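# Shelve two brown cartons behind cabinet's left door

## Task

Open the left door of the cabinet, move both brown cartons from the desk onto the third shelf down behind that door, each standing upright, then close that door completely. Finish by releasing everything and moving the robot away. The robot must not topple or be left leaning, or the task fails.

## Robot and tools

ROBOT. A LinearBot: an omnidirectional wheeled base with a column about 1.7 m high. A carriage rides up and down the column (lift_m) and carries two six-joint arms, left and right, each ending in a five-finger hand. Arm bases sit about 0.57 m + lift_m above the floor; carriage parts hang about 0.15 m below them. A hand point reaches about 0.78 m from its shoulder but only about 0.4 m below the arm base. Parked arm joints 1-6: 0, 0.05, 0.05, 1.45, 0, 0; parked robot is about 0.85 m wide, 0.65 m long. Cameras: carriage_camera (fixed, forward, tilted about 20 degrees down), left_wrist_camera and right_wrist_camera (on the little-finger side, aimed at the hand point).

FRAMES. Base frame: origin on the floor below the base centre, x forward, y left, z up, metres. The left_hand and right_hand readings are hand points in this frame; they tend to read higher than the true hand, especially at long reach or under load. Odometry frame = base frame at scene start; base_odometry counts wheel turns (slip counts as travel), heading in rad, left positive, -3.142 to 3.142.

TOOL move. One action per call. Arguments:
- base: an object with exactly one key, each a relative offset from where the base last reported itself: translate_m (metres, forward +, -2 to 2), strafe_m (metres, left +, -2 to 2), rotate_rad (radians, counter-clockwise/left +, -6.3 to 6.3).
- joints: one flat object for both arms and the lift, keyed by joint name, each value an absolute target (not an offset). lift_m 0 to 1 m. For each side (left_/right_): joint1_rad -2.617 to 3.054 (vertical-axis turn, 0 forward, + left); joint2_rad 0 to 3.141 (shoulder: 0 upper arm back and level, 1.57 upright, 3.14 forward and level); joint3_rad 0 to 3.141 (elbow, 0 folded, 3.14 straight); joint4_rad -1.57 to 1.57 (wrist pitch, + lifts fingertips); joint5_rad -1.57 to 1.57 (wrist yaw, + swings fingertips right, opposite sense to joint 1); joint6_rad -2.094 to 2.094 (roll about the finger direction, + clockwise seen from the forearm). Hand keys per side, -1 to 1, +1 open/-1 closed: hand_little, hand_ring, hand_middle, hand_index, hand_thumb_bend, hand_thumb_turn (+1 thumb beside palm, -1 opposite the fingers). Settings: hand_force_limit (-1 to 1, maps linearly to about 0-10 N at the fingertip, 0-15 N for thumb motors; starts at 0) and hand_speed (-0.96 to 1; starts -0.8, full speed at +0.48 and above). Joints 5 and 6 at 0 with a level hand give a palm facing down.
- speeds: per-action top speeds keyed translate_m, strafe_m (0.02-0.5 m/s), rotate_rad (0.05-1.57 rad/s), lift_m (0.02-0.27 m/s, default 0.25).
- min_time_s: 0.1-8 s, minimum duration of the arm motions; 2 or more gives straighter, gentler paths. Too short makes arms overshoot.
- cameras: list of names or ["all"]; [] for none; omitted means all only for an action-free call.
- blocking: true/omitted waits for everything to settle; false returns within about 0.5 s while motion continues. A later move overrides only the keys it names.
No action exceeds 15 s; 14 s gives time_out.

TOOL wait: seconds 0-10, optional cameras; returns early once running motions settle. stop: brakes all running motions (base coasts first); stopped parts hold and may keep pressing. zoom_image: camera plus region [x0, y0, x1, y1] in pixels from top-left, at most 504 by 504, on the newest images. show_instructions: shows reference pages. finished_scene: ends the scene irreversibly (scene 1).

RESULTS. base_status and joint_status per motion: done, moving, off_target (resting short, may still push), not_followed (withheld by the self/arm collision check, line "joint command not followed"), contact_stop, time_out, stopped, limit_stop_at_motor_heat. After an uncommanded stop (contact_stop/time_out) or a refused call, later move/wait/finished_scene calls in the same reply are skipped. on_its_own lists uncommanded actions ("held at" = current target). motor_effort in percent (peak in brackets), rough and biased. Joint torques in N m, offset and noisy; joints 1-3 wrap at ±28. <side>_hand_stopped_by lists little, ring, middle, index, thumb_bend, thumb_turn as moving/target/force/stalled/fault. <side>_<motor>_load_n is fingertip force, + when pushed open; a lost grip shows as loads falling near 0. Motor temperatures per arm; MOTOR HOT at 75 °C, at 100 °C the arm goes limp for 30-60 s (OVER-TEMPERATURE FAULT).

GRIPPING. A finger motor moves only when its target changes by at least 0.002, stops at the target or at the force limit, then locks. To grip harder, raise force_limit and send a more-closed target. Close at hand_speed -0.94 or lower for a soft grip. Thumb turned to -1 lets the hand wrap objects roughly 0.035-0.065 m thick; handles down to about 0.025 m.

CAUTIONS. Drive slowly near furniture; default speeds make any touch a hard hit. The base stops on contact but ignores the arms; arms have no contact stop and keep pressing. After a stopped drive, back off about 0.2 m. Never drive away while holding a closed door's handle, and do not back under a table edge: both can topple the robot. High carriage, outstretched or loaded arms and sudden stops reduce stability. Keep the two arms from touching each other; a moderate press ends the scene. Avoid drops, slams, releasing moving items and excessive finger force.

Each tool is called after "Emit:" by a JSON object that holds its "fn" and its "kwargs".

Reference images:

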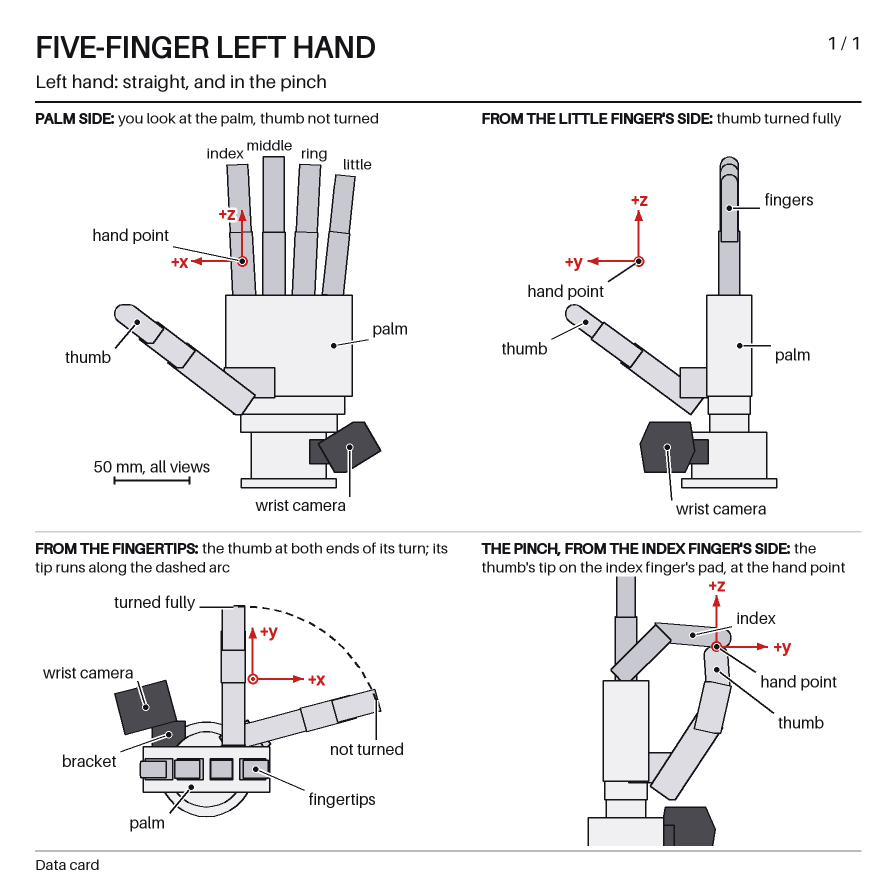

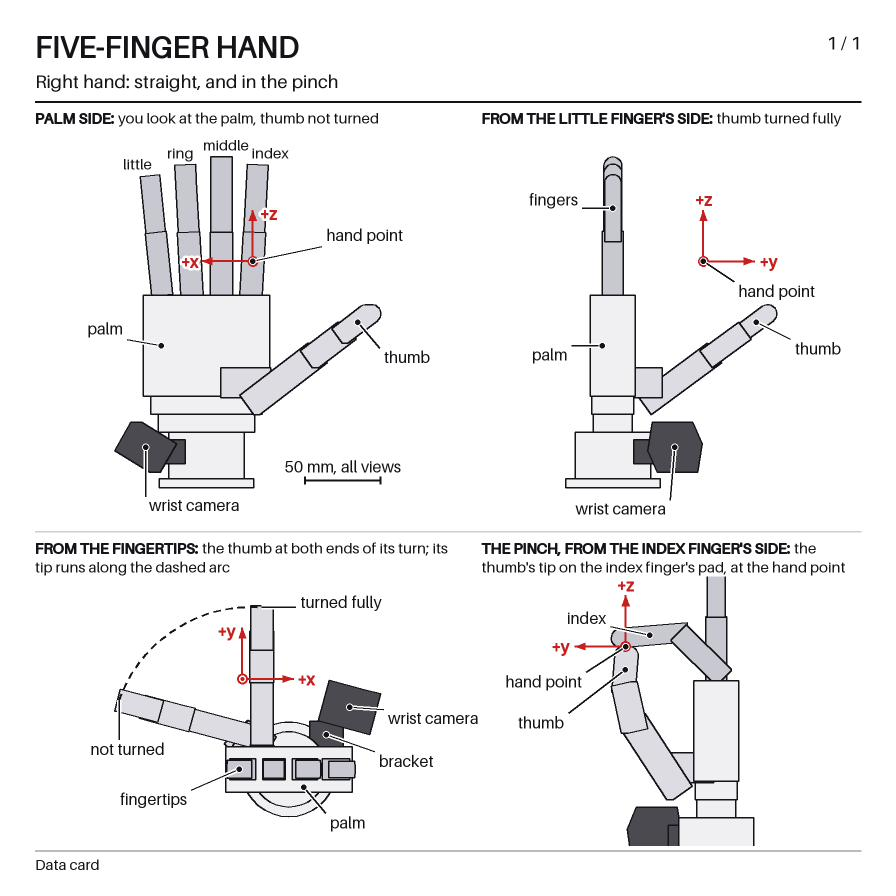

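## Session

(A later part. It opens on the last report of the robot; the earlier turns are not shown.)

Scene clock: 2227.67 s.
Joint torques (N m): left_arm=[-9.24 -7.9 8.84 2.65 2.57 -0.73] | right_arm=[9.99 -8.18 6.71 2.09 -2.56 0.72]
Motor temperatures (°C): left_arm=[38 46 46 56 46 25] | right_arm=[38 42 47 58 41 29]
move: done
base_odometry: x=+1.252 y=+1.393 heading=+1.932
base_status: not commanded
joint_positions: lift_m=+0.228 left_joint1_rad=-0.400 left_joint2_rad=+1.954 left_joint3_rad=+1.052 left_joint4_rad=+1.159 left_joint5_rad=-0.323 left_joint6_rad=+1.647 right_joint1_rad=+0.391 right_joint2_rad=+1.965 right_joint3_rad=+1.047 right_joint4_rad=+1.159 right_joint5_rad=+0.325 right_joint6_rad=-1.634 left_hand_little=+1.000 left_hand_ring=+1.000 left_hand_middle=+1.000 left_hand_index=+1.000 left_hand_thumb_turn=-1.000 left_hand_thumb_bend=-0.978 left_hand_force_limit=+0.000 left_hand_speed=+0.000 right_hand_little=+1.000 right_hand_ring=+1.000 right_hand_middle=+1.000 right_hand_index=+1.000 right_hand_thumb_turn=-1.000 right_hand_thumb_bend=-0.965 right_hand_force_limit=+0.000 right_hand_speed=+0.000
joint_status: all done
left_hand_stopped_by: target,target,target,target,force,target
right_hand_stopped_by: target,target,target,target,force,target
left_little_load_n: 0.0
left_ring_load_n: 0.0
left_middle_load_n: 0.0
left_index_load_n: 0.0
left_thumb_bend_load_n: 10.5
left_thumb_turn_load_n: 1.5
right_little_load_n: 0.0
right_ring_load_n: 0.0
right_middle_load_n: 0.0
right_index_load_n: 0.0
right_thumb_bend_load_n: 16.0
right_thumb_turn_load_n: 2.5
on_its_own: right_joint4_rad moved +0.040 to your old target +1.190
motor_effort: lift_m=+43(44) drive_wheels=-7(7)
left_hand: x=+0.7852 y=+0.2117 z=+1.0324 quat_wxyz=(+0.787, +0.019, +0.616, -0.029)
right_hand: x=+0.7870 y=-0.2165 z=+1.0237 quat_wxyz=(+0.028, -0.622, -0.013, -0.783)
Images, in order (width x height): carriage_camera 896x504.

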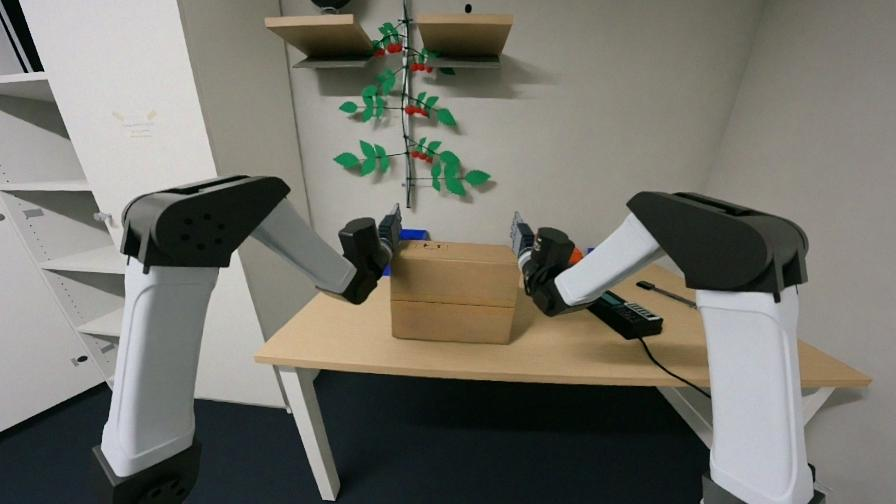

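Emit:
{"fn": "move", "kwargs": {"joints": {"lift_m": 0.218}, "speeds": {"lift_m": 0.02}, "cameras": ["carriage_camera"]}}

Emit:
{"fn": "zoom_image", "kwargs": {"camera": "carriage_camera", "region": [340, 200, 600, 400]}}

Scene clock: 2230.50 s.
Joint torques (N m): left_arm=[-9.14 -7.9 9.11 2.59 2.58 -0.78] | right_arm=[10.06 -8.16 6.63 1.73 -2.55 0.69]
Motor temperatures (°C): left_arm=[38 46 46 56 46 25] | right_arm=[38 42 47 58 41 29]
move: done
base_odometry: x=+1.252 y=+1.393 heading=+1.932
base_status: not commanded
joint_positions: lift_m=+0.218 left_joint1_rad=-0.400 left_joint2_rad=+1.954 left_joint3_rad=+1.052 left_joint4_rad=+1.166 left_joint5_rad=-0.325 left_joint6_rad=+1.647 right_joint1_rad=+0.391 right_joint2_rad=+1.965 right_joint3_rad=+1.047 right_joint4_rad=+1.198 right_joint5_rad=+0.325 right_joint6_rad=-1.634 left_hand_little=+1.000 left_hand_ring=+1.000 left_hand_middle=+1.000 left_hand_index=+1.000 left_hand_thumb_turn=-1.000 left_hand_thumb_bend=-0.978 left_hand_force_limit=+0.000 left_hand_speed=+0.000 right_hand_little=+1.000 right_hand_ring=+1.000 right_hand_middle=+1.000 right_hand_index=+1.000 right_hand_thumb_turn=-1.000 right_hand_thumb_bend=-0.965 right_hand_force_limit=+0.000 right_hand_speed=+0.000
joint_status: all done
left_hand_stopped_by: target,target,target,target,force,target
right_hand_stopped_by: target,target,target,target,force,target
left_little_load_n: 0.0
left_ring_load_n: 0.0
left_middle_load_n: 0.0
left_index_load_n: 0.0
left_thumb_bend_load_n: 11.0
left_thumb_turn_load_n: 1.0
right_little_load_n: 0.0
right_ring_load_n: 0.0
right_middle_load_n: 0.0
right_index_load_n: 0.0
right_thumb_bend_load_n: 16.0
right_thumb_turn_load_n: 2.5
motor_effort: lift_m=+42(44) drive_wheels=-6(7)
left_hand: x=+0.7849 y=+0.2122 z=+1.0240 quat_wxyz=(+0.789, +0.017, +0.613, -0.029)
right_hand: x=+0.7857 y=-0.2169 z=+1.0231 quat_wxyz=(+0.033, -0.607, -0.008, -0.794)
Images, in order (width x height): carriage_camera 896x504.

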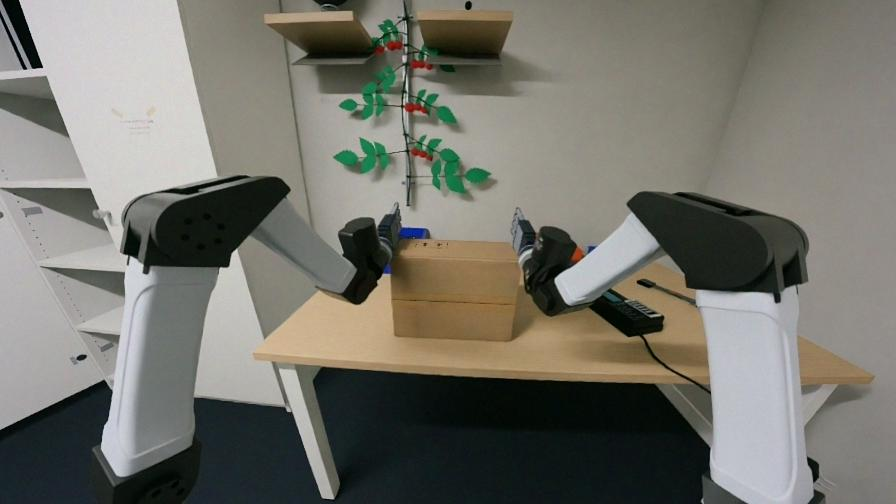

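Scaled by 1.938 from the camera's image (finer frame: 1280x720).

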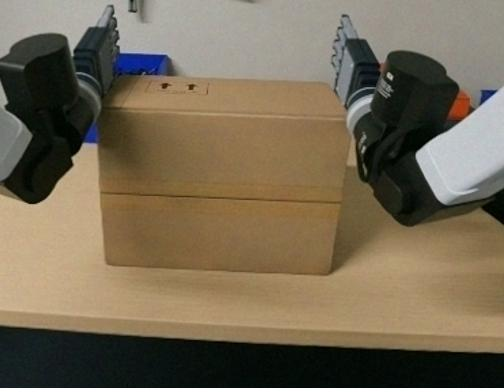

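Emit:
{"fn": "move", "kwargs": {"joints": {"lift_m": 0.21}, "speeds": {"lift_m": 0.02}, "cameras": ["carriage_camera"]}}

Emit:
{"fn": "zoom_image", "kwargs": {"camera": "carriage_camera", "region": [340, 200, 600, 400]}}

Scene clock: 2233.83 s.
Joint torques (N m): left_arm=[-9.17 -7.83 9.14 2.23 2.64 -0.74] | right_arm=[10.02 -8.02 6.63 1.43 -2.52 0.68]
Motor temperatures (°C): left_arm=[39 46 46 55 46 25] | right_arm=[38 42 47 57 41 29]
move: done
base_odometry: x=+1.252 y=+1.393 heading=+1.932
base_status: not commanded
joint_positions: lift_m=+0.210 left_joint1_rad=-0.400 left_joint2_rad=+1.954 left_joint3_rad=+1.052 left_joint4_rad=+1.201 left_joint5_rad=-0.325 left_joint6_rad=+1.647 right_joint1_rad=+0.391 right_joint2_rad=+1.962 right_joint3_rad=+1.047 right_joint4_rad=+1.226 right_joint5_rad=+0.322 right_joint6_rad=-1.634 left_hand_little=+1.000 left_hand_ring=+1.000 left_hand_middle=+1.000 left_hand_index=+1.000 left_hand_thumb_turn=-1.000 left_hand_thumb_bend=-0.978 left_hand_force_limit=+0.000 left_hand_speed=+0.000 right_hand_little=+1.000 right_hand_ring=+1.000 right_hand_middle=+1.000 right_hand_index=+1.000 right_hand_thumb_turn=-1.000 right_hand_thumb_bend=-0.965 right_hand_force_limit=+0.000 right_hand_speed=+0.000
joint_status: all done
left_hand_stopped_by: target,target,target,target,force,target
right_hand_stopped_by: target,target,target,target,force,target
left_little_load_n: 0.0
left_ring_load_n: 0.0
left_middle_load_n: 0.0
left_index_load_n: 0.0
left_thumb_bend_load_n: 10.5
left_thumb_turn_load_n: 1.0
right_little_load_n: 0.0
right_ring_load_n: 0.0
right_middle_load_n: 0.0
right_index_load_n: 0.0
right_thumb_bend_load_n: 16.0
right_thumb_turn_load_n: 2.0
motor_effort: lift_m=+41(43) drive_wheels=-7(7)
left_hand: x=+0.7836 y=+0.2128 z=+1.0245 quat_wxyz=(+0.799, +0.012, +0.600, -0.033)
right_hand: x=+0.7844 y=-0.2169 z=+1.0233 quat_wxyz=(+0.037, -0.596, -0.005, -0.802)
Images, in order (width x height): carriage_camera 896x504.

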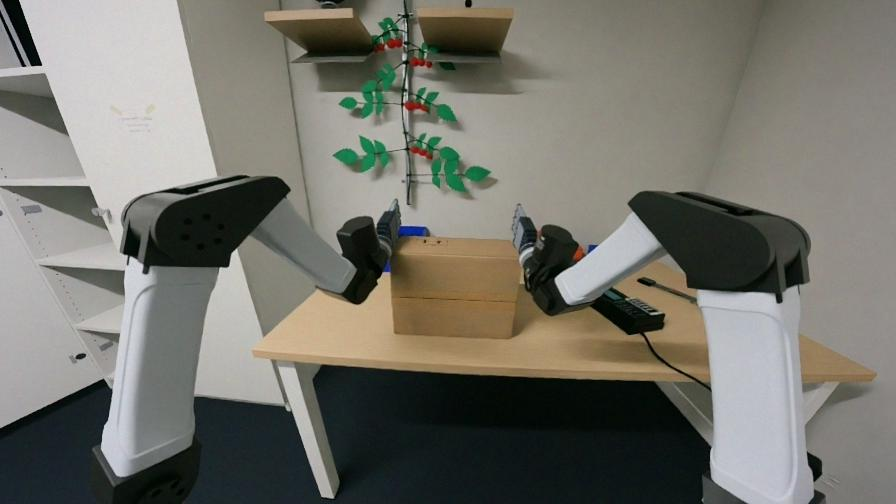

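Scaled by 1.938 from the camera's image (finer frame: 1280x720).

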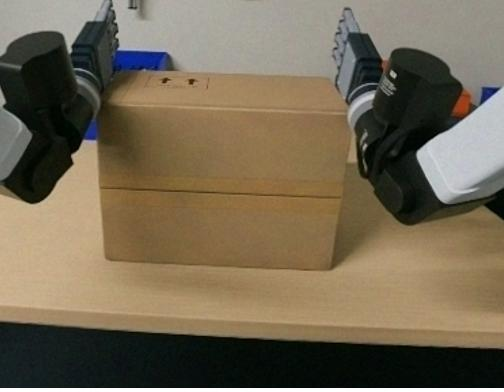

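Emit:
{"fn": "move", "kwargs": {"base": {"translate_m": -0.025}, "joints": {"lift_m": 0.203}, "speeds": {"lift_m": 0.02, "translate_m": 0.03}, "cameras": ["carriage_camera"]}}

Emit:
{"fn": "zoom_image", "kwargs": {"camera": "carriage_camera", "region": [340, 200, 600, 400]}}

Scene clock: 2248.43 s.
Joint torques (N m): left_arm=[-9.22 -7.86 8.95 1.71 2.6 -0.76] | right_arm=[9.98 -7.73 6.35 1.16 -2.48 0.69]
move: done
base_odometry: x=+1.261 y=+1.370 heading=+1.931
base_status: done
joint_positions: lift_m=+0.203 left_joint1_rad=-0.400 left_joint2_rad=+1.954 left_joint3_rad=+1.052 left_joint4_rad=+1.243 left_joint5_rad=-0.323 left_joint6_rad=+1.647 right_joint1_rad=+0.391 right_joint2_rad=+1.960 right_joint3_rad=+1.052 right_joint4_rad=+1.255 right_joint5_rad=+0.317 right_joint6_rad=-1.634 left_hand_little=+1.000 left_hand_ring=+1.000 left_hand_middle=+1.000 left_hand_index=+1.000 left_hand_thumb_turn=-1.000 left_hand_thumb_bend=-0.978 left_hand_force_limit=+0.000 left_hand_speed=+0.000 right_hand_little=+1.000 right_hand_ring=+1.000 right_hand_middle=+1.000 right_hand_index=+1.000 right_hand_thumb_turn=-1.000 right_hand_thumb_bend=-0.965 right_hand_force_limit=+0.000 right_hand_speed=+0.000
joint_status: all done
left_hand_stopped_by: target,target,target,target,force,target
right_hand_stopped_by: target,target,target,target,force,target
left_little_load_n: 0.0
left_ring_load_n: 0.0
left_middle_load_n: 0.0
left_index_load_n: 0.0
left_thumb_bend_load_n: 11.0
left_thumb_turn_load_n: 1.5
right_little_load_n: 0.0
right_ring_load_n: 0.0
right_middle_load_n: 0.0
right_index_load_n: 0.0
right_thumb_bend_load_n: 16.0
right_thumb_turn_load_n: 2.0
motor_effort: lift_m=+42(43) drive_wheels=-4(16)
left_hand: x=+0.7818 y=+0.2135 z=+1.0272 quat_wxyz=(+0.810, +0.007, +0.584, -0.038)
right_hand: x=+0.7833 y=-0.2165 z=+1.0265 quat_wxyz=(+0.042, -0.582, -0.002, -0.812)
Images, in order (width x height): carriage_camera 896x504.

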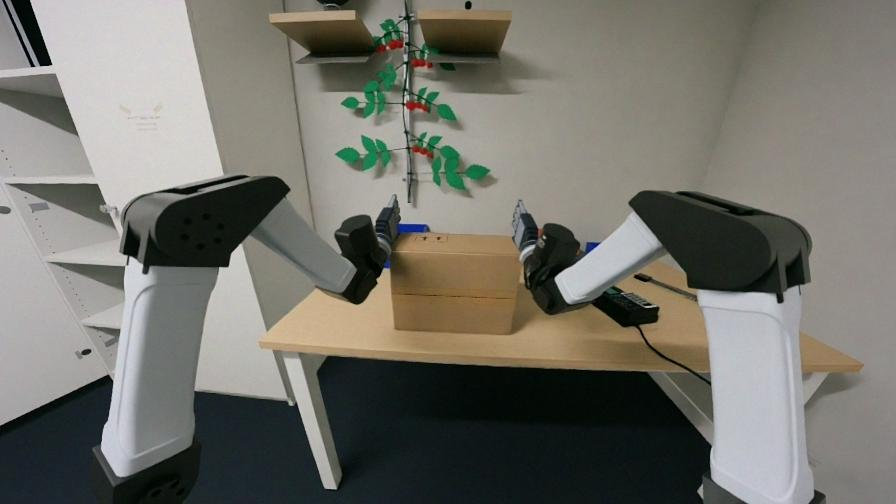

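Scaled by 1.938 from the camera's image (finer frame: 1280x720).

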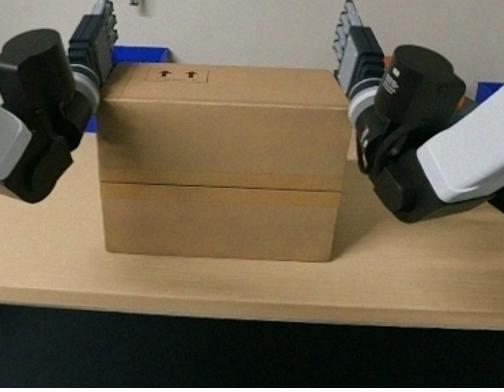

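Emit:
{"fn": "move", "kwargs": {"joints": {"left_joint1_rad": -0.42, "right_joint1_rad": 0.41, "left_joint5_rad": -0.28, "right_joint5_rad": 0.28}, "min_time_s": 4, "cameras": ["carriage_camera"]}}

Emit:
{"fn": "zoom_image", "kwargs": {"camera": "carriage_camera", "region": [340, 200, 600, 400]}}

Scene clock: 2259.27 s.
Joint torques (N m): left_arm=[-2.14 -7.91 9.02 1.75 0.62 -0.28] | right_arm=[2.26 -7.62 6.05 1.24 -0.54 0.33]
Motor temperatures (°C): left_arm=[39 46 46 52 47 26] | right_arm=[38 42 46 52 42 29]
move: off_target
base_odometry: x=+1.261 y=+1.370 heading=+1.931
base_status: not commanded
joint_positions: lift_m=+0.203 left_joint1_rad=-0.392 left_joint2_rad=+1.954 left_joint3_rad=+1.052 left_joint4_rad=+1.238 left_joint5_rad=-0.346 left_joint6_rad=+1.598 right_joint1_rad=+0.382 right_joint2_rad=+1.960 right_joint3_rad=+1.055 right_joint4_rad=+1.245 right_joint5_rad=+0.330 right_joint6_rad=-1.602 left_hand_little=+1.000 left_hand_ring=+1.000 left_hand_middle=+1.000 left_hand_index=+1.000 left_hand_thumb_turn=-1.000 left_hand_thumb_bend=-0.978 left_hand_force_limit=+0.000 left_hand_speed=+0.000 right_hand_little=+1.000 right_hand_ring=+1.000 right_hand_middle=+1.000 right_hand_index=+1.000 right_hand_thumb_turn=-1.000 right_hand_thumb_bend=-0.965 right_hand_force_limit=+0.000 right_hand_speed=+0.000
joint_status: left_joint1_rad off_target (ended at -0.392, target -0.420); left_joint5_rad off_target (ended at -0.346, target -0.280); right_joint1_rad off_target (ended at +0.382, target +0.410); right_joint5_rad off_target (ended at +0.330, target +0.280)
left_hand_stopped_by: target,target,target,target,force,target
right_hand_stopped_by: target,target,target,target,force,target
left_little_load_n: 0.0
left_ring_load_n: 0.0
left_middle_load_n: 0.0
left_index_load_n: 0.0
left_thumb_bend_load_n: 10.5
left_thumb_turn_load_n: 1.0
right_little_load_n: 0.0
right_ring_load_n: 0.0
right_middle_load_n: 0.0
right_index_load_n: 0.0
right_thumb_bend_load_n: 16.0
right_thumb_turn_load_n: 2.0
motor_effort: lift_m=+42(43) drive_wheels=-4(5)
left_hand: x=+0.7826 y=+0.2205 z=+1.0224 quat_wxyz=(+0.808, -0.019, +0.587, -0.048)
right_hand: x=+0.7849 y=-0.2223 z=+1.0235 quat_wxyz=(+0.047, -0.584, +0.014, -0.810)
Images, in order (width x height): carriage_camera 896x504.

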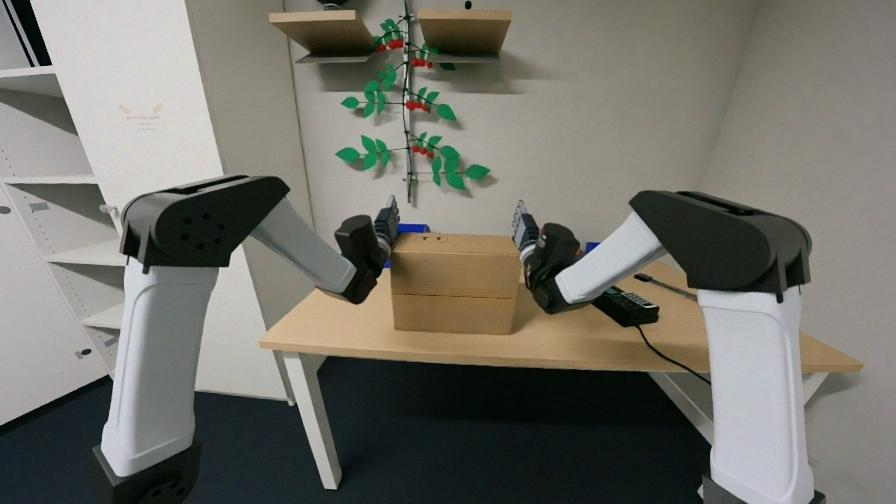

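Scaled by 1.938 from the camera's image (finer frame: 1280x720).

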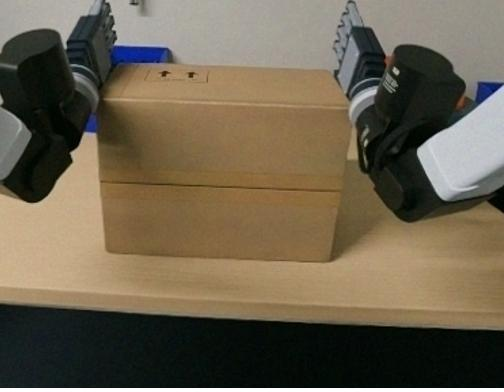

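Emit:
{"fn": "move", "kwargs": {"joints": {"left_joint1_rad": -0.51, "right_joint1_rad": 0.51, "left_joint5_rad": -0.05, "right_joint5_rad": 0.05}, "min_time_s": 3}}

Emit:
{"fn": "move", "kwargs": {"joints": {"lift_m": 0.25}, "speeds": {"lift_m": 0.03}, "cameras": ["carriage_camera"]}}

Emit:
{"fn": "zoom_image", "kwargs": {"camera": "carriage_camera", "region": [340, 200, 600, 400]}}

Scene clock: 2304.80 s.
Joint torques (N m): left_arm=[-10.09 -8.05 8.9 1.78 2.41 -0.6] | right_arm=[10.7 -7.72 6.12 1.26 -2.37 0.47]
Motor temperatures (°C): left_arm=[34 46 46 48 39 25] | right_arm=[33 41 43 48 35 29]
move: off_target
base_odometry: x=+1.261 y=+1.370 heading=+1.931
base_status: not commanded
joint_positions: lift_m=+0.203 left_joint1_rad=-0.392 left_joint2_rad=+1.954 left_joint3_rad=+1.052 left_joint4_rad=+1.238 left_joint5_rad=-0.303 left_joint6_rad=+1.629 right_joint1_rad=+0.382 right_joint2_rad=+1.960 right_joint3_rad=+1.055 right_joint4_rad=+1.244 right_joint5_rad=+0.301 right_joint6_rad=-1.617 left_hand_little=+1.000 left_hand_ring=+1.000 left_hand_middle=+1.000 left_hand_index=+1.000 left_hand_thumb_turn=-1.000 left_hand_thumb_bend=-0.978 left_hand_force_limit=+0.000 left_hand_speed=+0.000 right_hand_little=+1.000 right_hand_ring=+1.000 right_hand_middle=+1.000 right_hand_index=+1.000 right_hand_thumb_turn=-1.000 right_hand_thumb_bend=-0.965 right_hand_force_limit=+0.000 right_hand_speed=+0.000
joint_status: left_joint1_rad off_target (ended at -0.392, target -0.510); left_joint5_rad off_target (ended at -0.304, target -0.050); right_joint1_rad off_target (ended at +0.382, target +0.510); right_joint5_rad off_target (ended at +0.302, target +0.050)
left_hand_stopped_by: target,target,target,target,force,target
right_hand_stopped_by: target,target,target,target,force,target
left_little_load_n: 0.0
left_ring_load_n: 0.0
left_middle_load_n: 0.0
left_index_load_n: 0.0
left_thumb_bend_load_n: 10.5
left_thumb_turn_load_n: 1.0
right_little_load_n: -0.5
right_ring_load_n: 0.0
right_middle_load_n: 0.0
right_index_load_n: 0.0
right_thumb_bend_load_n: 16.0
right_thumb_turn_load_n: 2.0
motor_effort: lift_m=+42(43) drive_wheels=-4(5)
left_hand: x=+0.7839 y=+0.2131 z=+1.0258 quat_wxyz=(+0.809, +0.008, +0.586, -0.047)
right_hand: x=+0.7859 y=-0.2172 z=+1.0252 quat_wxyz=(+0.050, -0.584, -0.002, -0.810)
pictures: none

Scene clock: 2306.73 s.
Joint torques (N m): left_arm=[-9.77 -7.76 9.01 2.77 2.16 -0.71] | right_arm=[10.69 -7.9 6.08 2.52 -2.34 0.73]
move: done
base_odometry: x=+1.261 y=+1.370 heading=+1.931
base_status: not commanded
joint_positions: lift_m=+0.250 left_joint1_rad=-0.394 left_joint2_rad=+1.954 left_joint3_rad=+1.052 left_joint4_rad=+1.153 left_joint5_rad=-0.283 left_joint6_rad=+1.644 right_joint1_rad=+0.382 right_joint2_rad=+1.962 right_joint3_rad=+1.055 right_joint4_rad=+1.115 right_joint5_rad=+0.306 right_joint6_rad=-1.636 left_hand_little=+1.000 left_hand_ring=+1.000 left_hand_middle=+1.000 left_hand_index=+1.000 left_hand_thumb_turn=-1.000 left_hand_thumb_bend=-0.978 left_hand_force_limit=+0.000 left_hand_speed=+0.000 right_hand_little=+1.000 right_hand_ring=+1.000 right_hand_middle=+1.000 right_hand_index=+1.000 right_hand_thumb_turn=-1.000 right_hand_thumb_bend=-0.965 right_hand_force_limit=+0.000 right_hand_speed=+0.000
joint_status: all done
left_hand_stopped_by: target,target,target,target,force,target
right_hand_stopped_by: target,target,target,target,force,target
left_little_load_n: 0.0
left_ring_load_n: 0.0
left_middle_load_n: 0.0
left_index_load_n: 0.0
left_thumb_bend_load_n: 11.0
left_thumb_turn_load_n: 1.0
right_little_load_n: 0.0
right_ring_load_n: 0.0
right_middle_load_n: 0.0
right_index_load_n: 0.0
right_thumb_bend_load_n: 16.0
right_thumb_turn_load_n: 2.0
motor_effort: lift_m=+45(51) drive_wheels=-4(4)
left_hand: x=+0.7877 y=+0.2070 z=+1.0536 quat_wxyz=(+0.786, +0.032, +0.616, -0.040)
right_hand: x=+0.7904 y=-0.2168 z=+1.0408 quat_wxyz=(+0.026, -0.633, -0.023, -0.773)
Images, in order (width x height): carriage_camera 896x504.

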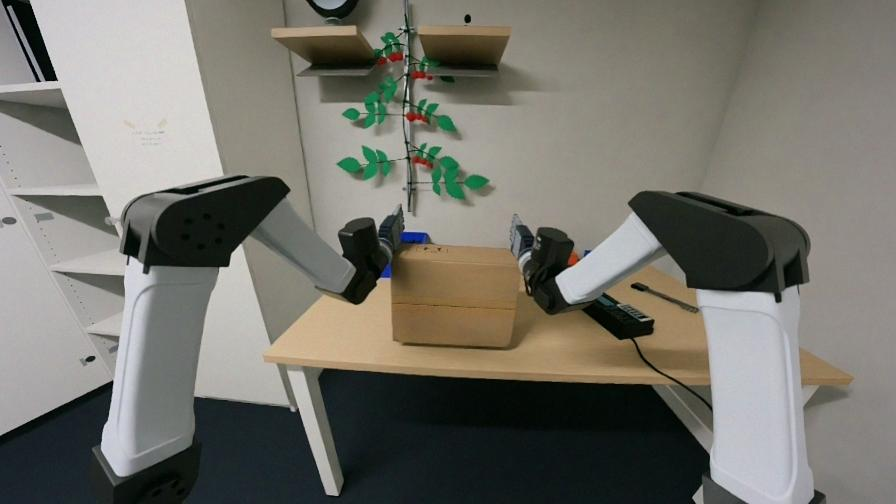

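Scaled by 1.938 from the camera's image (finer frame: 1280x720).

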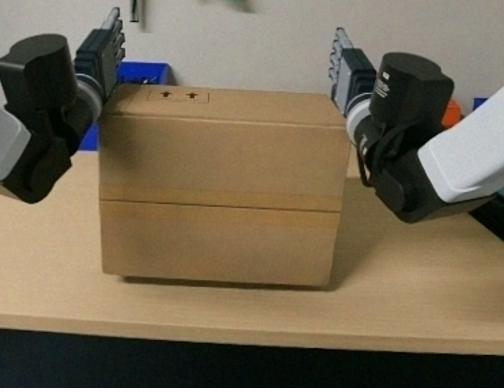

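Emit:
{"fn": "move", "kwargs": {"joints": {"lift_m": 0.27}, "speeds": {"lift_m": 0.03}}}

Emit:
{"fn": "move", "kwargs": {"base": {"translate_m": 0.2}, "speeds": {"translate_m": 0.05}, "cameras": ["carriage_camera"]}}

Emit:
{"fn": "zoom_image", "kwargs": {"camera": "carriage_camera", "region": [340, 200, 600, 400]}}

Scene clock: 2310.60 s.
Joint torques (N m): left_arm=[-9.81 -7.84 8.76 2.8 2.16 -0.72] | right_arm=[10.63 -8.01 6.45 2.61 -2.36 0.75]
move: done
base_odometry: x=+1.261 y=+1.370 heading=+1.931
base_status: not commanded
joint_positions: lift_m=+0.270 left_joint1_rad=-0.394 left_joint2_rad=+1.954 left_joint3_rad=+1.052 left_joint4_rad=+1.151 left_joint5_rad=-0.280 left_joint6_rad=+1.644 right_joint1_rad=+0.382 right_joint2_rad=+1.963 right_joint3_rad=+1.051 right_joint4_rad=+1.108 right_joint5_rad=+0.306 right_joint6_rad=-1.636 left_hand_little=+1.000 left_hand_ring=+1.000 left_hand_middle=+1.000 left_hand_index=+1.000 left_hand_thumb_turn=-1.000 left_hand_thumb_bend=-0.978 left_hand_force_limit=+0.000 left_hand_speed=+0.000 right_hand_little=+1.000 right_hand_ring=+1.000 right_hand_middle=+1.000 right_hand_index=+1.000 right_hand_thumb_turn=-1.000 right_hand_thumb_bend=-0.965 right_hand_force_limit=+0.000 right_hand_speed=+0.000
joint_status: all done
left_hand_stopped_by: target,target,target,target,force,target
right_hand_stopped_by: target,target,target,target,force,target
left_little_load_n: 0.0
left_ring_load_n: 0.0
left_middle_load_n: 0.0
left_index_load_n: 0.0
left_thumb_bend_load_n: 10.5
left_thumb_turn_load_n: 1.5
right_little_load_n: 0.0
right_ring_load_n: 0.0
right_middle_load_n: 0.0
right_index_load_n: 0.0
right_thumb_bend_load_n: 16.0
right_thumb_turn_load_n: 2.0
motor_effort: lift_m=+45(52) drive_wheels=-4(5)
left_hand: x=+0.7879 y=+0.2065 z=+1.0733 quat_wxyz=(+0.785, +0.033, +0.617, -0.040)
right_hand: x=+0.7901 y=-0.2169 z=+1.0562 quat_wxyz=(+0.025, -0.638, -0.025, -0.769)
pictures: none

Scene clock: 2315.10 s.
Joint torques (N m): left_arm=[-9.7 -7.95 8.9 2.71 2.18 -0.7] | right_arm=[10.74 -7.99 6.64 2.65 -2.36 0.73]
move: done
base_odometry: x=+1.191 y=+1.557 heading=+1.931
base_status: done
joint_positions: lift_m=+0.270 left_joint1_rad=-0.394 left_joint2_rad=+1.954 left_joint3_rad=+1.052 left_joint4_rad=+1.152 left_joint5_rad=-0.279 left_joint6_rad=+1.644 right_joint1_rad=+0.382 right_joint2_rad=+1.964 right_joint3_rad=+1.051 right_joint4_rad=+1.103 right_joint5_rad=+0.306 right_joint6_rad=-1.636 left_hand_little=+1.000 left_hand_ring=+1.000 left_hand_middle=+1.000 left_hand_index=+1.000 left_hand_thumb_turn=-1.000 left_hand_thumb_bend=-0.978 left_hand_force_limit=+0.000 left_hand_speed=+0.000 right_hand_little=+1.000 right_hand_ring=+1.000 right_hand_middle=+1.000 right_hand_index=+1.000 right_hand_thumb_turn=-1.000 right_hand_thumb_bend=-0.965 right_hand_force_limit=+0.000 right_hand_speed=+0.000
joint_status: not commanded
left_hand_stopped_by: target,target,target,target,force,target
right_hand_stopped_by: target,target,target,target,force,target
left_little_load_n: 0.0
left_ring_load_n: 0.0
left_middle_load_n: 0.0
left_index_load_n: 0.0
left_thumb_bend_load_n: 11.0
left_thumb_turn_load_n: 1.0
right_little_load_n: 0.0
right_ring_load_n: 0.0
right_middle_load_n: 0.0
right_index_load_n: 0.0
right_thumb_bend_load_n: 16.0
right_thumb_turn_load_n: 2.0
motor_effort: lift_m=+46(48) drive_wheels=-7(16)
left_hand: x=+0.7879 y=+0.2064 z=+1.0736 quat_wxyz=(+0.786, +0.034, +0.617, -0.040)
right_hand: x=+0.7903 y=-0.2168 z=+1.0547 quat_wxyz=(+0.024, -0.640, -0.025, -0.768)
Images, in order (width x height): carriage_camera 896x504.

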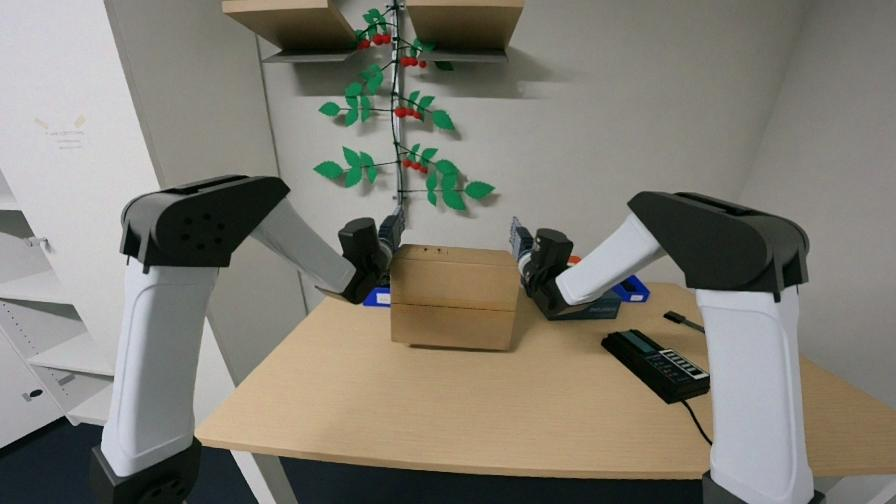

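Scaled by 1.938 from the camera's image (finer frame: 1280x720).

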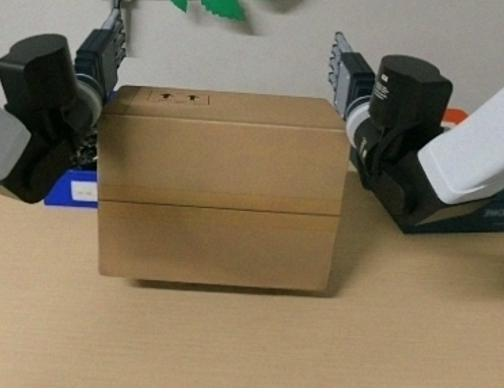

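Emit:
{"fn": "move", "kwargs": {"joints": {"lift_m": 0.225}, "speeds": {"lift_m": 0.03}}}

Emit:
{"fn": "move", "kwargs": {"base": {"translate_m": -0.02}, "joints": {"lift_m": 0.205}, "speeds": {"lift_m": 0.02, "translate_m": 0.02}, "cameras": ["carriage_camera"]}}

Emit:
{"fn": "zoom_image", "kwargs": {"camera": "carriage_camera", "region": [340, 200, 600, 400]}}

Scene clock: 2322.77 s.
Joint torques (N m): left_arm=[-9.66 -7.84 8.84 2.56 2.15 -0.74] | right_arm=[10.77 -8.18 6.31 2.02 -2.38 0.72]
move: done
base_odometry: x=+1.191 y=+1.557 heading=+1.931
base_status: not commanded
joint_positions: lift_m=+0.225 left_joint1_rad=-0.394 left_joint2_rad=+1.954 left_joint3_rad=+1.052 left_joint4_rad=+1.170 left_joint5_rad=-0.278 left_joint6_rad=+1.645 right_joint1_rad=+0.382 right_joint2_rad=+1.964 right_joint3_rad=+1.051 right_joint4_rad=+1.167 right_joint5_rad=+0.306 right_joint6_rad=-1.636 left_hand_little=+1.000 left_hand_ring=+1.000 left_hand_middle=+1.000 left_hand_index=+1.000 left_hand_thumb_turn=-1.000 left_hand_thumb_bend=-0.978 left_hand_force_limit=+0.000 left_hand_speed=+0.000 right_hand_little=+1.000 right_hand_ring=+1.000 right_hand_middle=+1.000 right_hand_index=+1.000 right_hand_thumb_turn=-1.000 right_hand_thumb_bend=-0.965 right_hand_force_limit=+0.000 right_hand_speed=+0.000
joint_status: all done
left_hand_stopped_by: target,target,target,target,force,target
right_hand_stopped_by: target,target,target,target,force,target
left_little_load_n: 0.0
left_ring_load_n: 0.0
left_middle_load_n: 0.0
left_index_load_n: 0.0
left_thumb_bend_load_n: 10.5
left_thumb_turn_load_n: 1.0
right_little_load_n: 0.0
right_ring_load_n: 0.0
right_middle_load_n: 0.0
right_index_load_n: 0.5
right_thumb_bend_load_n: 16.0
right_thumb_turn_load_n: 2.0
motor_effort: lift_m=+45(45) drive_wheels=-6(7)
left_hand: x=+0.7873 y=+0.2063 z=+1.0333 quat_wxyz=(+0.791, +0.032, +0.610, -0.043)
right_hand: x=+0.7887 y=-0.2175 z=+1.0252 quat_wxyz=(+0.031, -0.616, -0.017, -0.787)
pictures: none

Scene clock: 2324.27 s.
Joint torques (N m): left_arm=[-9.74 -7.83 8.84 1.34 2.14 -0.74] | right_arm=[10.74 -7.98 6.08 1.11 -2.4 0.73]
move: done
base_odometry: x=+1.198 y=+1.539 heading=+1.930
base_status: done
joint_positions: lift_m=+0.205 left_joint1_rad=-0.394 left_joint2_rad=+1.954 left_joint3_rad=+1.052 left_joint4_rad=+1.270 left_joint5_rad=-0.272 left_joint6_rad=+1.645 right_joint1_rad=+0.382 right_joint2_rad=+1.964 right_joint3_rad=+1.055 right_joint4_rad=+1.258 right_joint5_rad=+0.306 right_joint6_rad=-1.636 left_hand_little=+1.000 left_hand_ring=+1.000 left_hand_middle=+1.000 left_hand_index=+1.000 left_hand_thumb_turn=-1.000 left_hand_thumb_bend=-0.978 left_hand_force_limit=+0.000 left_hand_speed=+0.000 right_hand_little=+1.000 right_hand_ring=+1.000 right_hand_middle=+1.000 right_hand_index=+1.000 right_hand_thumb_turn=-1.000 right_hand_thumb_bend=-0.965 right_hand_force_limit=+0.000 right_hand_speed=+0.000
joint_status: all done
left_hand_stopped_by: target,target,target,target,force,target
right_hand_stopped_by: target,target,target,target,force,target
left_little_load_n: 0.0
left_ring_load_n: 0.0
left_middle_load_n: 0.0
left_index_load_n: 0.0
left_thumb_bend_load_n: 10.5
left_thumb_turn_load_n: 1.0
right_little_load_n: 0.0
right_ring_load_n: 0.0
right_middle_load_n: 0.0
right_index_load_n: 0.0
right_thumb_bend_load_n: 16.0
right_thumb_turn_load_n: 2.5
motor_effort: lift_m=+40(42) drive_wheels=-4(15)
left_hand: x=+0.7828 y=+0.2071 z=+1.0380 quat_wxyz=(+0.819, +0.021, +0.571, -0.054)
right_hand: x=+0.7852 y=-0.2189 z=+1.0290 quat_wxyz=(+0.041, -0.580, -0.004, -0.813)
Images, in order (width x height): carriage_camera 896x504.

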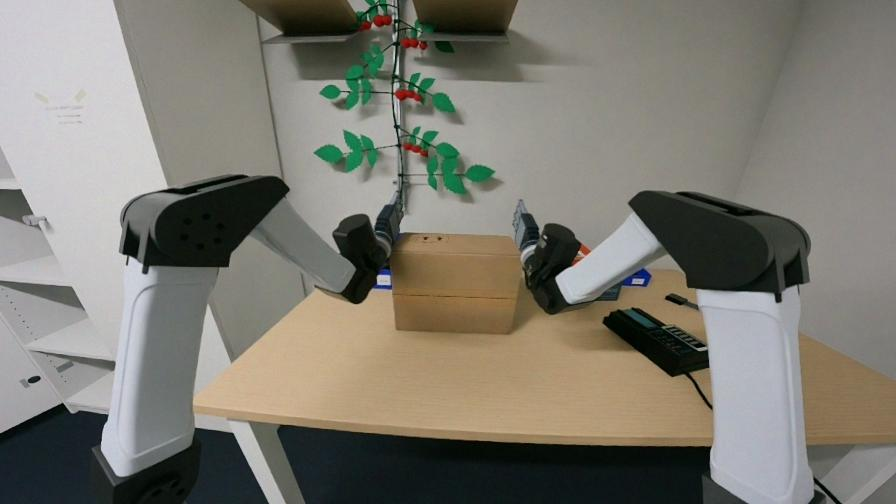

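Scaled by 1.938 from the camera's image (finer frame: 1280x720).

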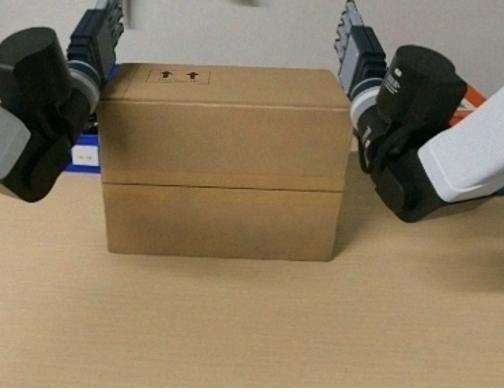

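Emit:
{"fn": "move", "kwargs": {"base": {"translate_m": -0.04}, "speeds": {"translate_m": 0.03}, "cameras": ["carriage_camera"]}}

Emit:
{"fn": "zoom_image", "kwargs": {"camera": "carriage_camera", "region": [340, 200, 600, 400]}}

Scene clock: 2331.50 s.
Joint torques (N m): left_arm=[-9.7 -7.8 8.73 1.18 2.12 -0.73] | right_arm=[10.71 -8.03 5.93 1.02 -2.37 0.74]
move: done
base_odometry: x=+1.212 y=+1.501 heading=+1.931
base_status: done
joint_positions: lift_m=+0.205 left_joint1_rad=-0.394 left_joint2_rad=+1.954 left_joint3_rad=+1.052 left_joint4_rad=+1.285 left_joint5_rad=-0.270 left_joint6_rad=+1.645 right_joint1_rad=+0.382 right_joint2_rad=+1.964 right_joint3_rad=+1.056 right_joint4_rad=+1.269 right_joint5_rad=+0.304 right_joint6_rad=-1.637 left_hand_little=+1.000 left_hand_ring=+1.000 left_hand_middle=+1.000 left_hand_index=+1.000 left_hand_thumb_turn=-1.000 left_hand_thumb_bend=-0.978 left_hand_force_limit=+0.000 left_hand_speed=+0.000 right_hand_little=+1.000 right_hand_ring=+1.000 right_hand_middle=+1.000 right_hand_index=+1.000 right_hand_thumb_turn=-1.000 right_hand_thumb_bend=-0.965 right_hand_force_limit=+0.000 right_hand_speed=+0.000
joint_status: not commanded
left_hand_stopped_by: target,target,target,target,force,target
right_hand_stopped_by: target,target,target,target,force,target
left_little_load_n: 0.0
left_ring_load_n: 0.0
left_middle_load_n: 0.0
left_index_load_n: 0.0
left_thumb_bend_load_n: 11.0
left_thumb_turn_load_n: 1.0
right_little_load_n: 0.0
right_ring_load_n: 0.0
right_middle_load_n: 0.0
right_index_load_n: 0.0
right_thumb_bend_load_n: 16.0
right_thumb_turn_load_n: 2.0
motor_effort: lift_m=+41(42) drive_wheels=-6(15)
left_hand: x=+0.7820 y=+0.2070 z=+1.0416 quat_wxyz=(+0.823, +0.020, +0.565, -0.057)
right_hand: x=+0.7848 y=-0.2188 z=+1.0320 quat_wxyz=(+0.043, -0.576, -0.003, -0.816)
Images, in order (width x height): carriage_camera 896x504.

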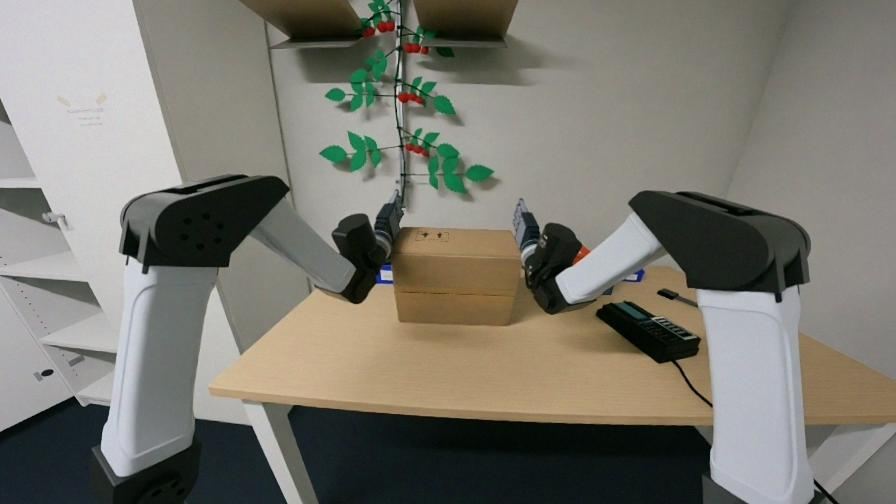

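Scaled by 1.938 from the camera's image (finer frame: 1280x720).

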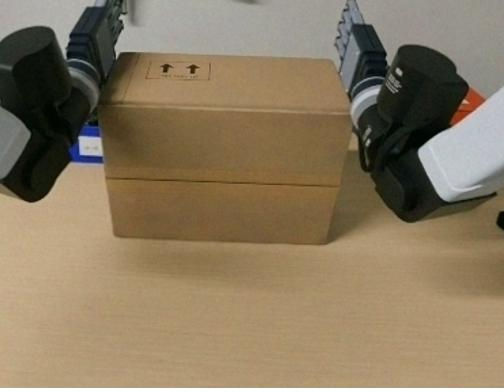

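Emit:
{"fn": "move", "kwargs": {"base": {"translate_m": -0.05}, "joints": {"lift_m": 0.197}, "speeds": {"translate_m": 0.03, "lift_m": 0.02}, "cameras": ["carriage_camera"]}}

Emit:
{"fn": "zoom_image", "kwargs": {"camera": "carriage_camera", "region": [340, 200, 600, 400]}}

Scene clock: 2336.87 s.
Joint torques (N m): left_arm=[0.02 -7.5 7.16 1.33 0.09 -0.11] | right_arm=[1.29 -7.66 5.81 1.53 -0.75 0.23]
move: done
base_odometry: x=+1.230 y=+1.455 heading=+1.931
base_status: done
joint_positions: lift_m=+0.197 left_joint1_rad=-0.507 left_joint2_rad=+1.952 left_joint3_rad=+1.069 left_joint4_rad=+1.274 left_joint5_rad=-0.064 left_joint6_rad=+1.584 right_joint1_rad=+0.495 right_joint2_rad=+1.957 right_joint3_rad=+1.059 right_joint4_rad=+1.219 right_joint5_rad=+0.130 right_joint6_rad=-1.594 left_hand_little=+1.000 left_hand_ring=+1.000 left_hand_middle=+1.000 left_hand_index=+1.000 left_hand_thumb_turn=-1.000 left_hand_thumb_bend=-0.978 left_hand_force_limit=+0.000 left_hand_speed=+0.000 right_hand_little=+1.000 right_hand_ring=+1.000 right_hand_middle=+1.000 right_hand_index=+1.000 right_hand_thumb_turn=-1.000 right_hand_thumb_bend=-0.965 right_hand_force_limit=+0.000 right_hand_speed=+0.000
joint_status: all done
left_hand_stopped_by: target,target,target,target,force,target
right_hand_stopped_by: target,target,target,target,force,target
left_little_load_n: 0.0
left_ring_load_n: 0.0
left_middle_load_n: 0.0
left_index_load_n: 0.0
left_thumb_bend_load_n: 10.5
left_thumb_turn_load_n: 1.0
right_little_load_n: 0.0
right_ring_load_n: 0.0
right_middle_load_n: 0.0
right_index_load_n: -2.0
right_thumb_bend_load_n: 16.0
right_thumb_turn_load_n: 2.0
on_its_own: left_joint1_rad moved -0.113 to your old target -0.510; left_joint5_rad moved +0.206 to your old target -0.050; right_joint1_rad moved +0.113 to your old target +0.510; right_joint5_rad moved -0.175 toward your old target +0.050
motor_effort: lift_m=+40(43) drive_wheels=-10(18)
left_hand: x=+0.7658 y=+0.1009 z=+1.0430 quat_wxyz=(+0.810, +0.117, +0.544, -0.186)
right_hand: x=+0.7727 y=-0.1192 z=+1.0206 quat_wxyz=(+0.152, -0.578, -0.099, -0.796)
Images, in order (width x height): carriage_camera 896x504.

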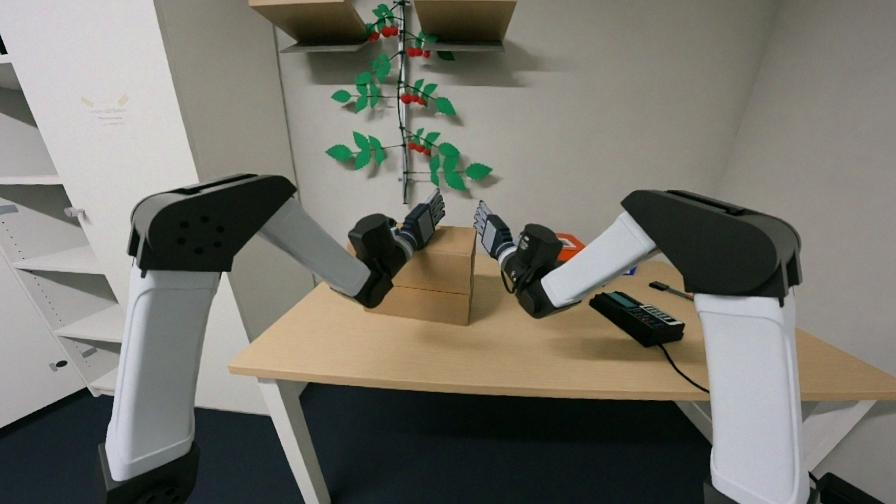

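Scaled by 1.938 from the camera's image (finer frame: 1280x720).

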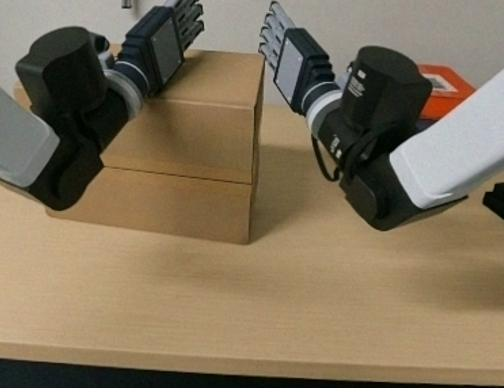

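Emit:
{"fn": "move", "kwargs": {"joints": {"lift_m": 0.28}, "speeds": {"lift_m": 0.05}}}

Emit:
{"fn": "move", "kwargs": {"joints": {"left_joint1_rad": -0.24, "right_joint1_rad": 0.24, "left_joint5_rad": -0.24, "right_joint5_rad": 0.24, "left_joint4_rad": 0.9, "right_joint4_rad": 0.9, "left_joint6_rad": 1.57, "right_joint6_rad": -1.57}, "min_time_s": 2.5, "cameras": ["carriage_camera"]}}

Emit:
{"fn": "zoom_image", "kwargs": {"camera": "carriage_camera", "region": [300, 180, 600, 380]}}

Scene clock: 2342.63 s.
Joint torques (N m): left_arm=[0.13 -7.53 7.06 2.16 0.01 -0.08] | right_arm=[0.2 -7.49 5.7 1.87 -0.17 0.11]
move: done
base_odometry: x=+1.230 y=+1.455 heading=+1.931
base_status: not commanded
joint_positions: lift_m=+0.280 left_joint1_rad=-0.507 left_joint2_rad=+1.952 left_joint3_rad=+1.069 left_joint4_rad=+1.205 left_joint5_rad=-0.058 left_joint6_rad=+1.577 right_joint1_rad=+0.506 right_joint2_rad=+1.957 right_joint3_rad=+1.059 right_joint4_rad=+1.190 right_joint5_rad=+0.066 right_joint6_rad=-1.584 left_hand_little=+1.000 left_hand_ring=+1.000 left_hand_middle=+1.000 left_hand_index=+1.000 left_hand_thumb_turn=-1.000 left_hand_thumb_bend=-0.978 left_hand_force_limit=+0.000 left_hand_speed=+0.000 right_hand_little=+1.000 right_hand_ring=+1.000 right_hand_middle=+1.000 right_hand_index=+1.000 right_hand_thumb_turn=-1.000 right_hand_thumb_bend=-0.965 right_hand_force_limit=+0.000 right_hand_speed=+0.000
joint_status: all done
left_hand_stopped_by: target,target,target,target,force,target
right_hand_stopped_by: target,target,target,target,force,target
left_little_load_n: -0.5
left_ring_load_n: 0.0
left_middle_load_n: 0.0
left_index_load_n: 0.0
left_thumb_bend_load_n: 11.0
left_thumb_turn_load_n: 1.0
right_little_load_n: 0.0
right_ring_load_n: 0.0
right_middle_load_n: 0.0
right_index_load_n: 0.0
right_thumb_bend_load_n: 16.0
right_thumb_turn_load_n: 2.0
on_its_own: right_joint5_rad moved -0.064 to your old target +0.050
motor_effort: lift_m=+43(51) drive_wheels=-10(11)
left_hand: x=+0.7695 y=+0.0973 z=+1.1077 quat_wxyz=(+0.790, +0.126, +0.571, -0.185)
right_hand: x=+0.7703 y=-0.0994 z=+1.0967 quat_wxyz=(+0.177, -0.583, -0.128, -0.783)
pictures: none

Scene clock: 2345.43 s.
Joint torques (N m): left_arm=[0.62 -7.91 7.64 2.4 -0.18 -0.08] | right_arm=[-0.49 -7.61 6.02 1.95 0.14 0.11]
move: done
base_odometry: x=+1.230 y=+1.455 heading=+1.931
base_status: not commanded
joint_positions: lift_m=+0.280 left_joint1_rad=-0.244 left_joint2_rad=+1.952 left_joint3_rad=+1.069 left_joint4_rad=+0.907 left_joint5_rad=-0.231 left_joint6_rad=+1.577 right_joint1_rad=+0.247 right_joint2_rad=+1.957 right_joint3_rad=+1.059 right_joint4_rad=+0.904 right_joint5_rad=+0.224 right_joint6_rad=-1.584 left_hand_little=+1.000 left_hand_ring=+1.000 left_hand_middle=+1.000 left_hand_index=+1.000 left_hand_thumb_turn=-1.000 left_hand_thumb_bend=-0.978 left_hand_force_limit=+0.000 left_hand_speed=+0.000 right_hand_little=+1.000 right_hand_ring=+1.000 right_hand_middle=+1.000 right_hand_index=+1.000 right_hand_thumb_turn=-1.000 right_hand_thumb_bend=-0.965 right_hand_force_limit=+0.000 right_hand_speed=+0.000
joint_status: all done
left_hand_stopped_by: target,target,target,target,force,target
right_hand_stopped_by: target,target,target,target,force,target
left_little_load_n: 0.0
left_ring_load_n: 0.0
left_middle_load_n: 0.0
left_index_load_n: 0.0
left_thumb_bend_load_n: 10.5
left_thumb_turn_load_n: 1.0
right_little_load_n: 0.0
right_ring_load_n: 0.0
right_middle_load_n: 0.0
right_index_load_n: 0.0
right_thumb_bend_load_n: 16.0
right_thumb_turn_load_n: 2.0
motor_effort: lift_m=+44(45) drive_wheels=-10(11)
left_hand: x=+0.8052 y=+0.2789 z=+1.0284 quat_wxyz=(+0.715, +0.005, +0.699, -0.004)
right_hand: x=+0.8040 y=-0.2767 z=+1.0212 quat_wxyz=(+0.004, -0.705, -0.012, -0.709)
Images, in order (width x height): carriage_camera 896x504.

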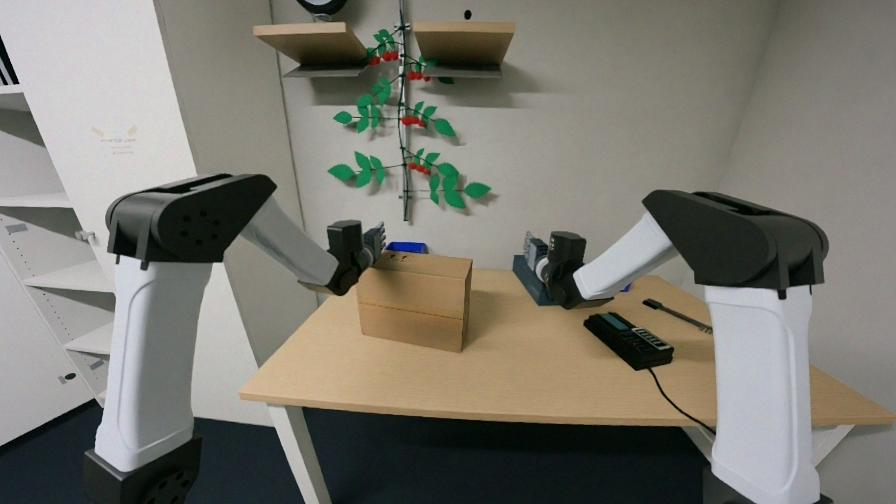

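Scaled by 1.680 from the camera's image (finer frame: 1280x720).

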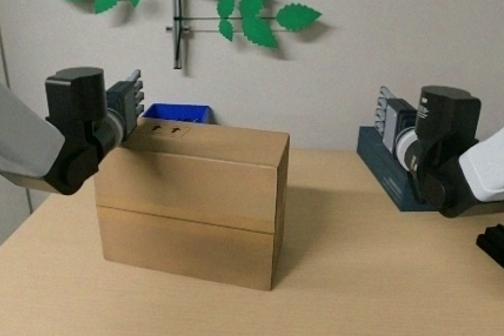

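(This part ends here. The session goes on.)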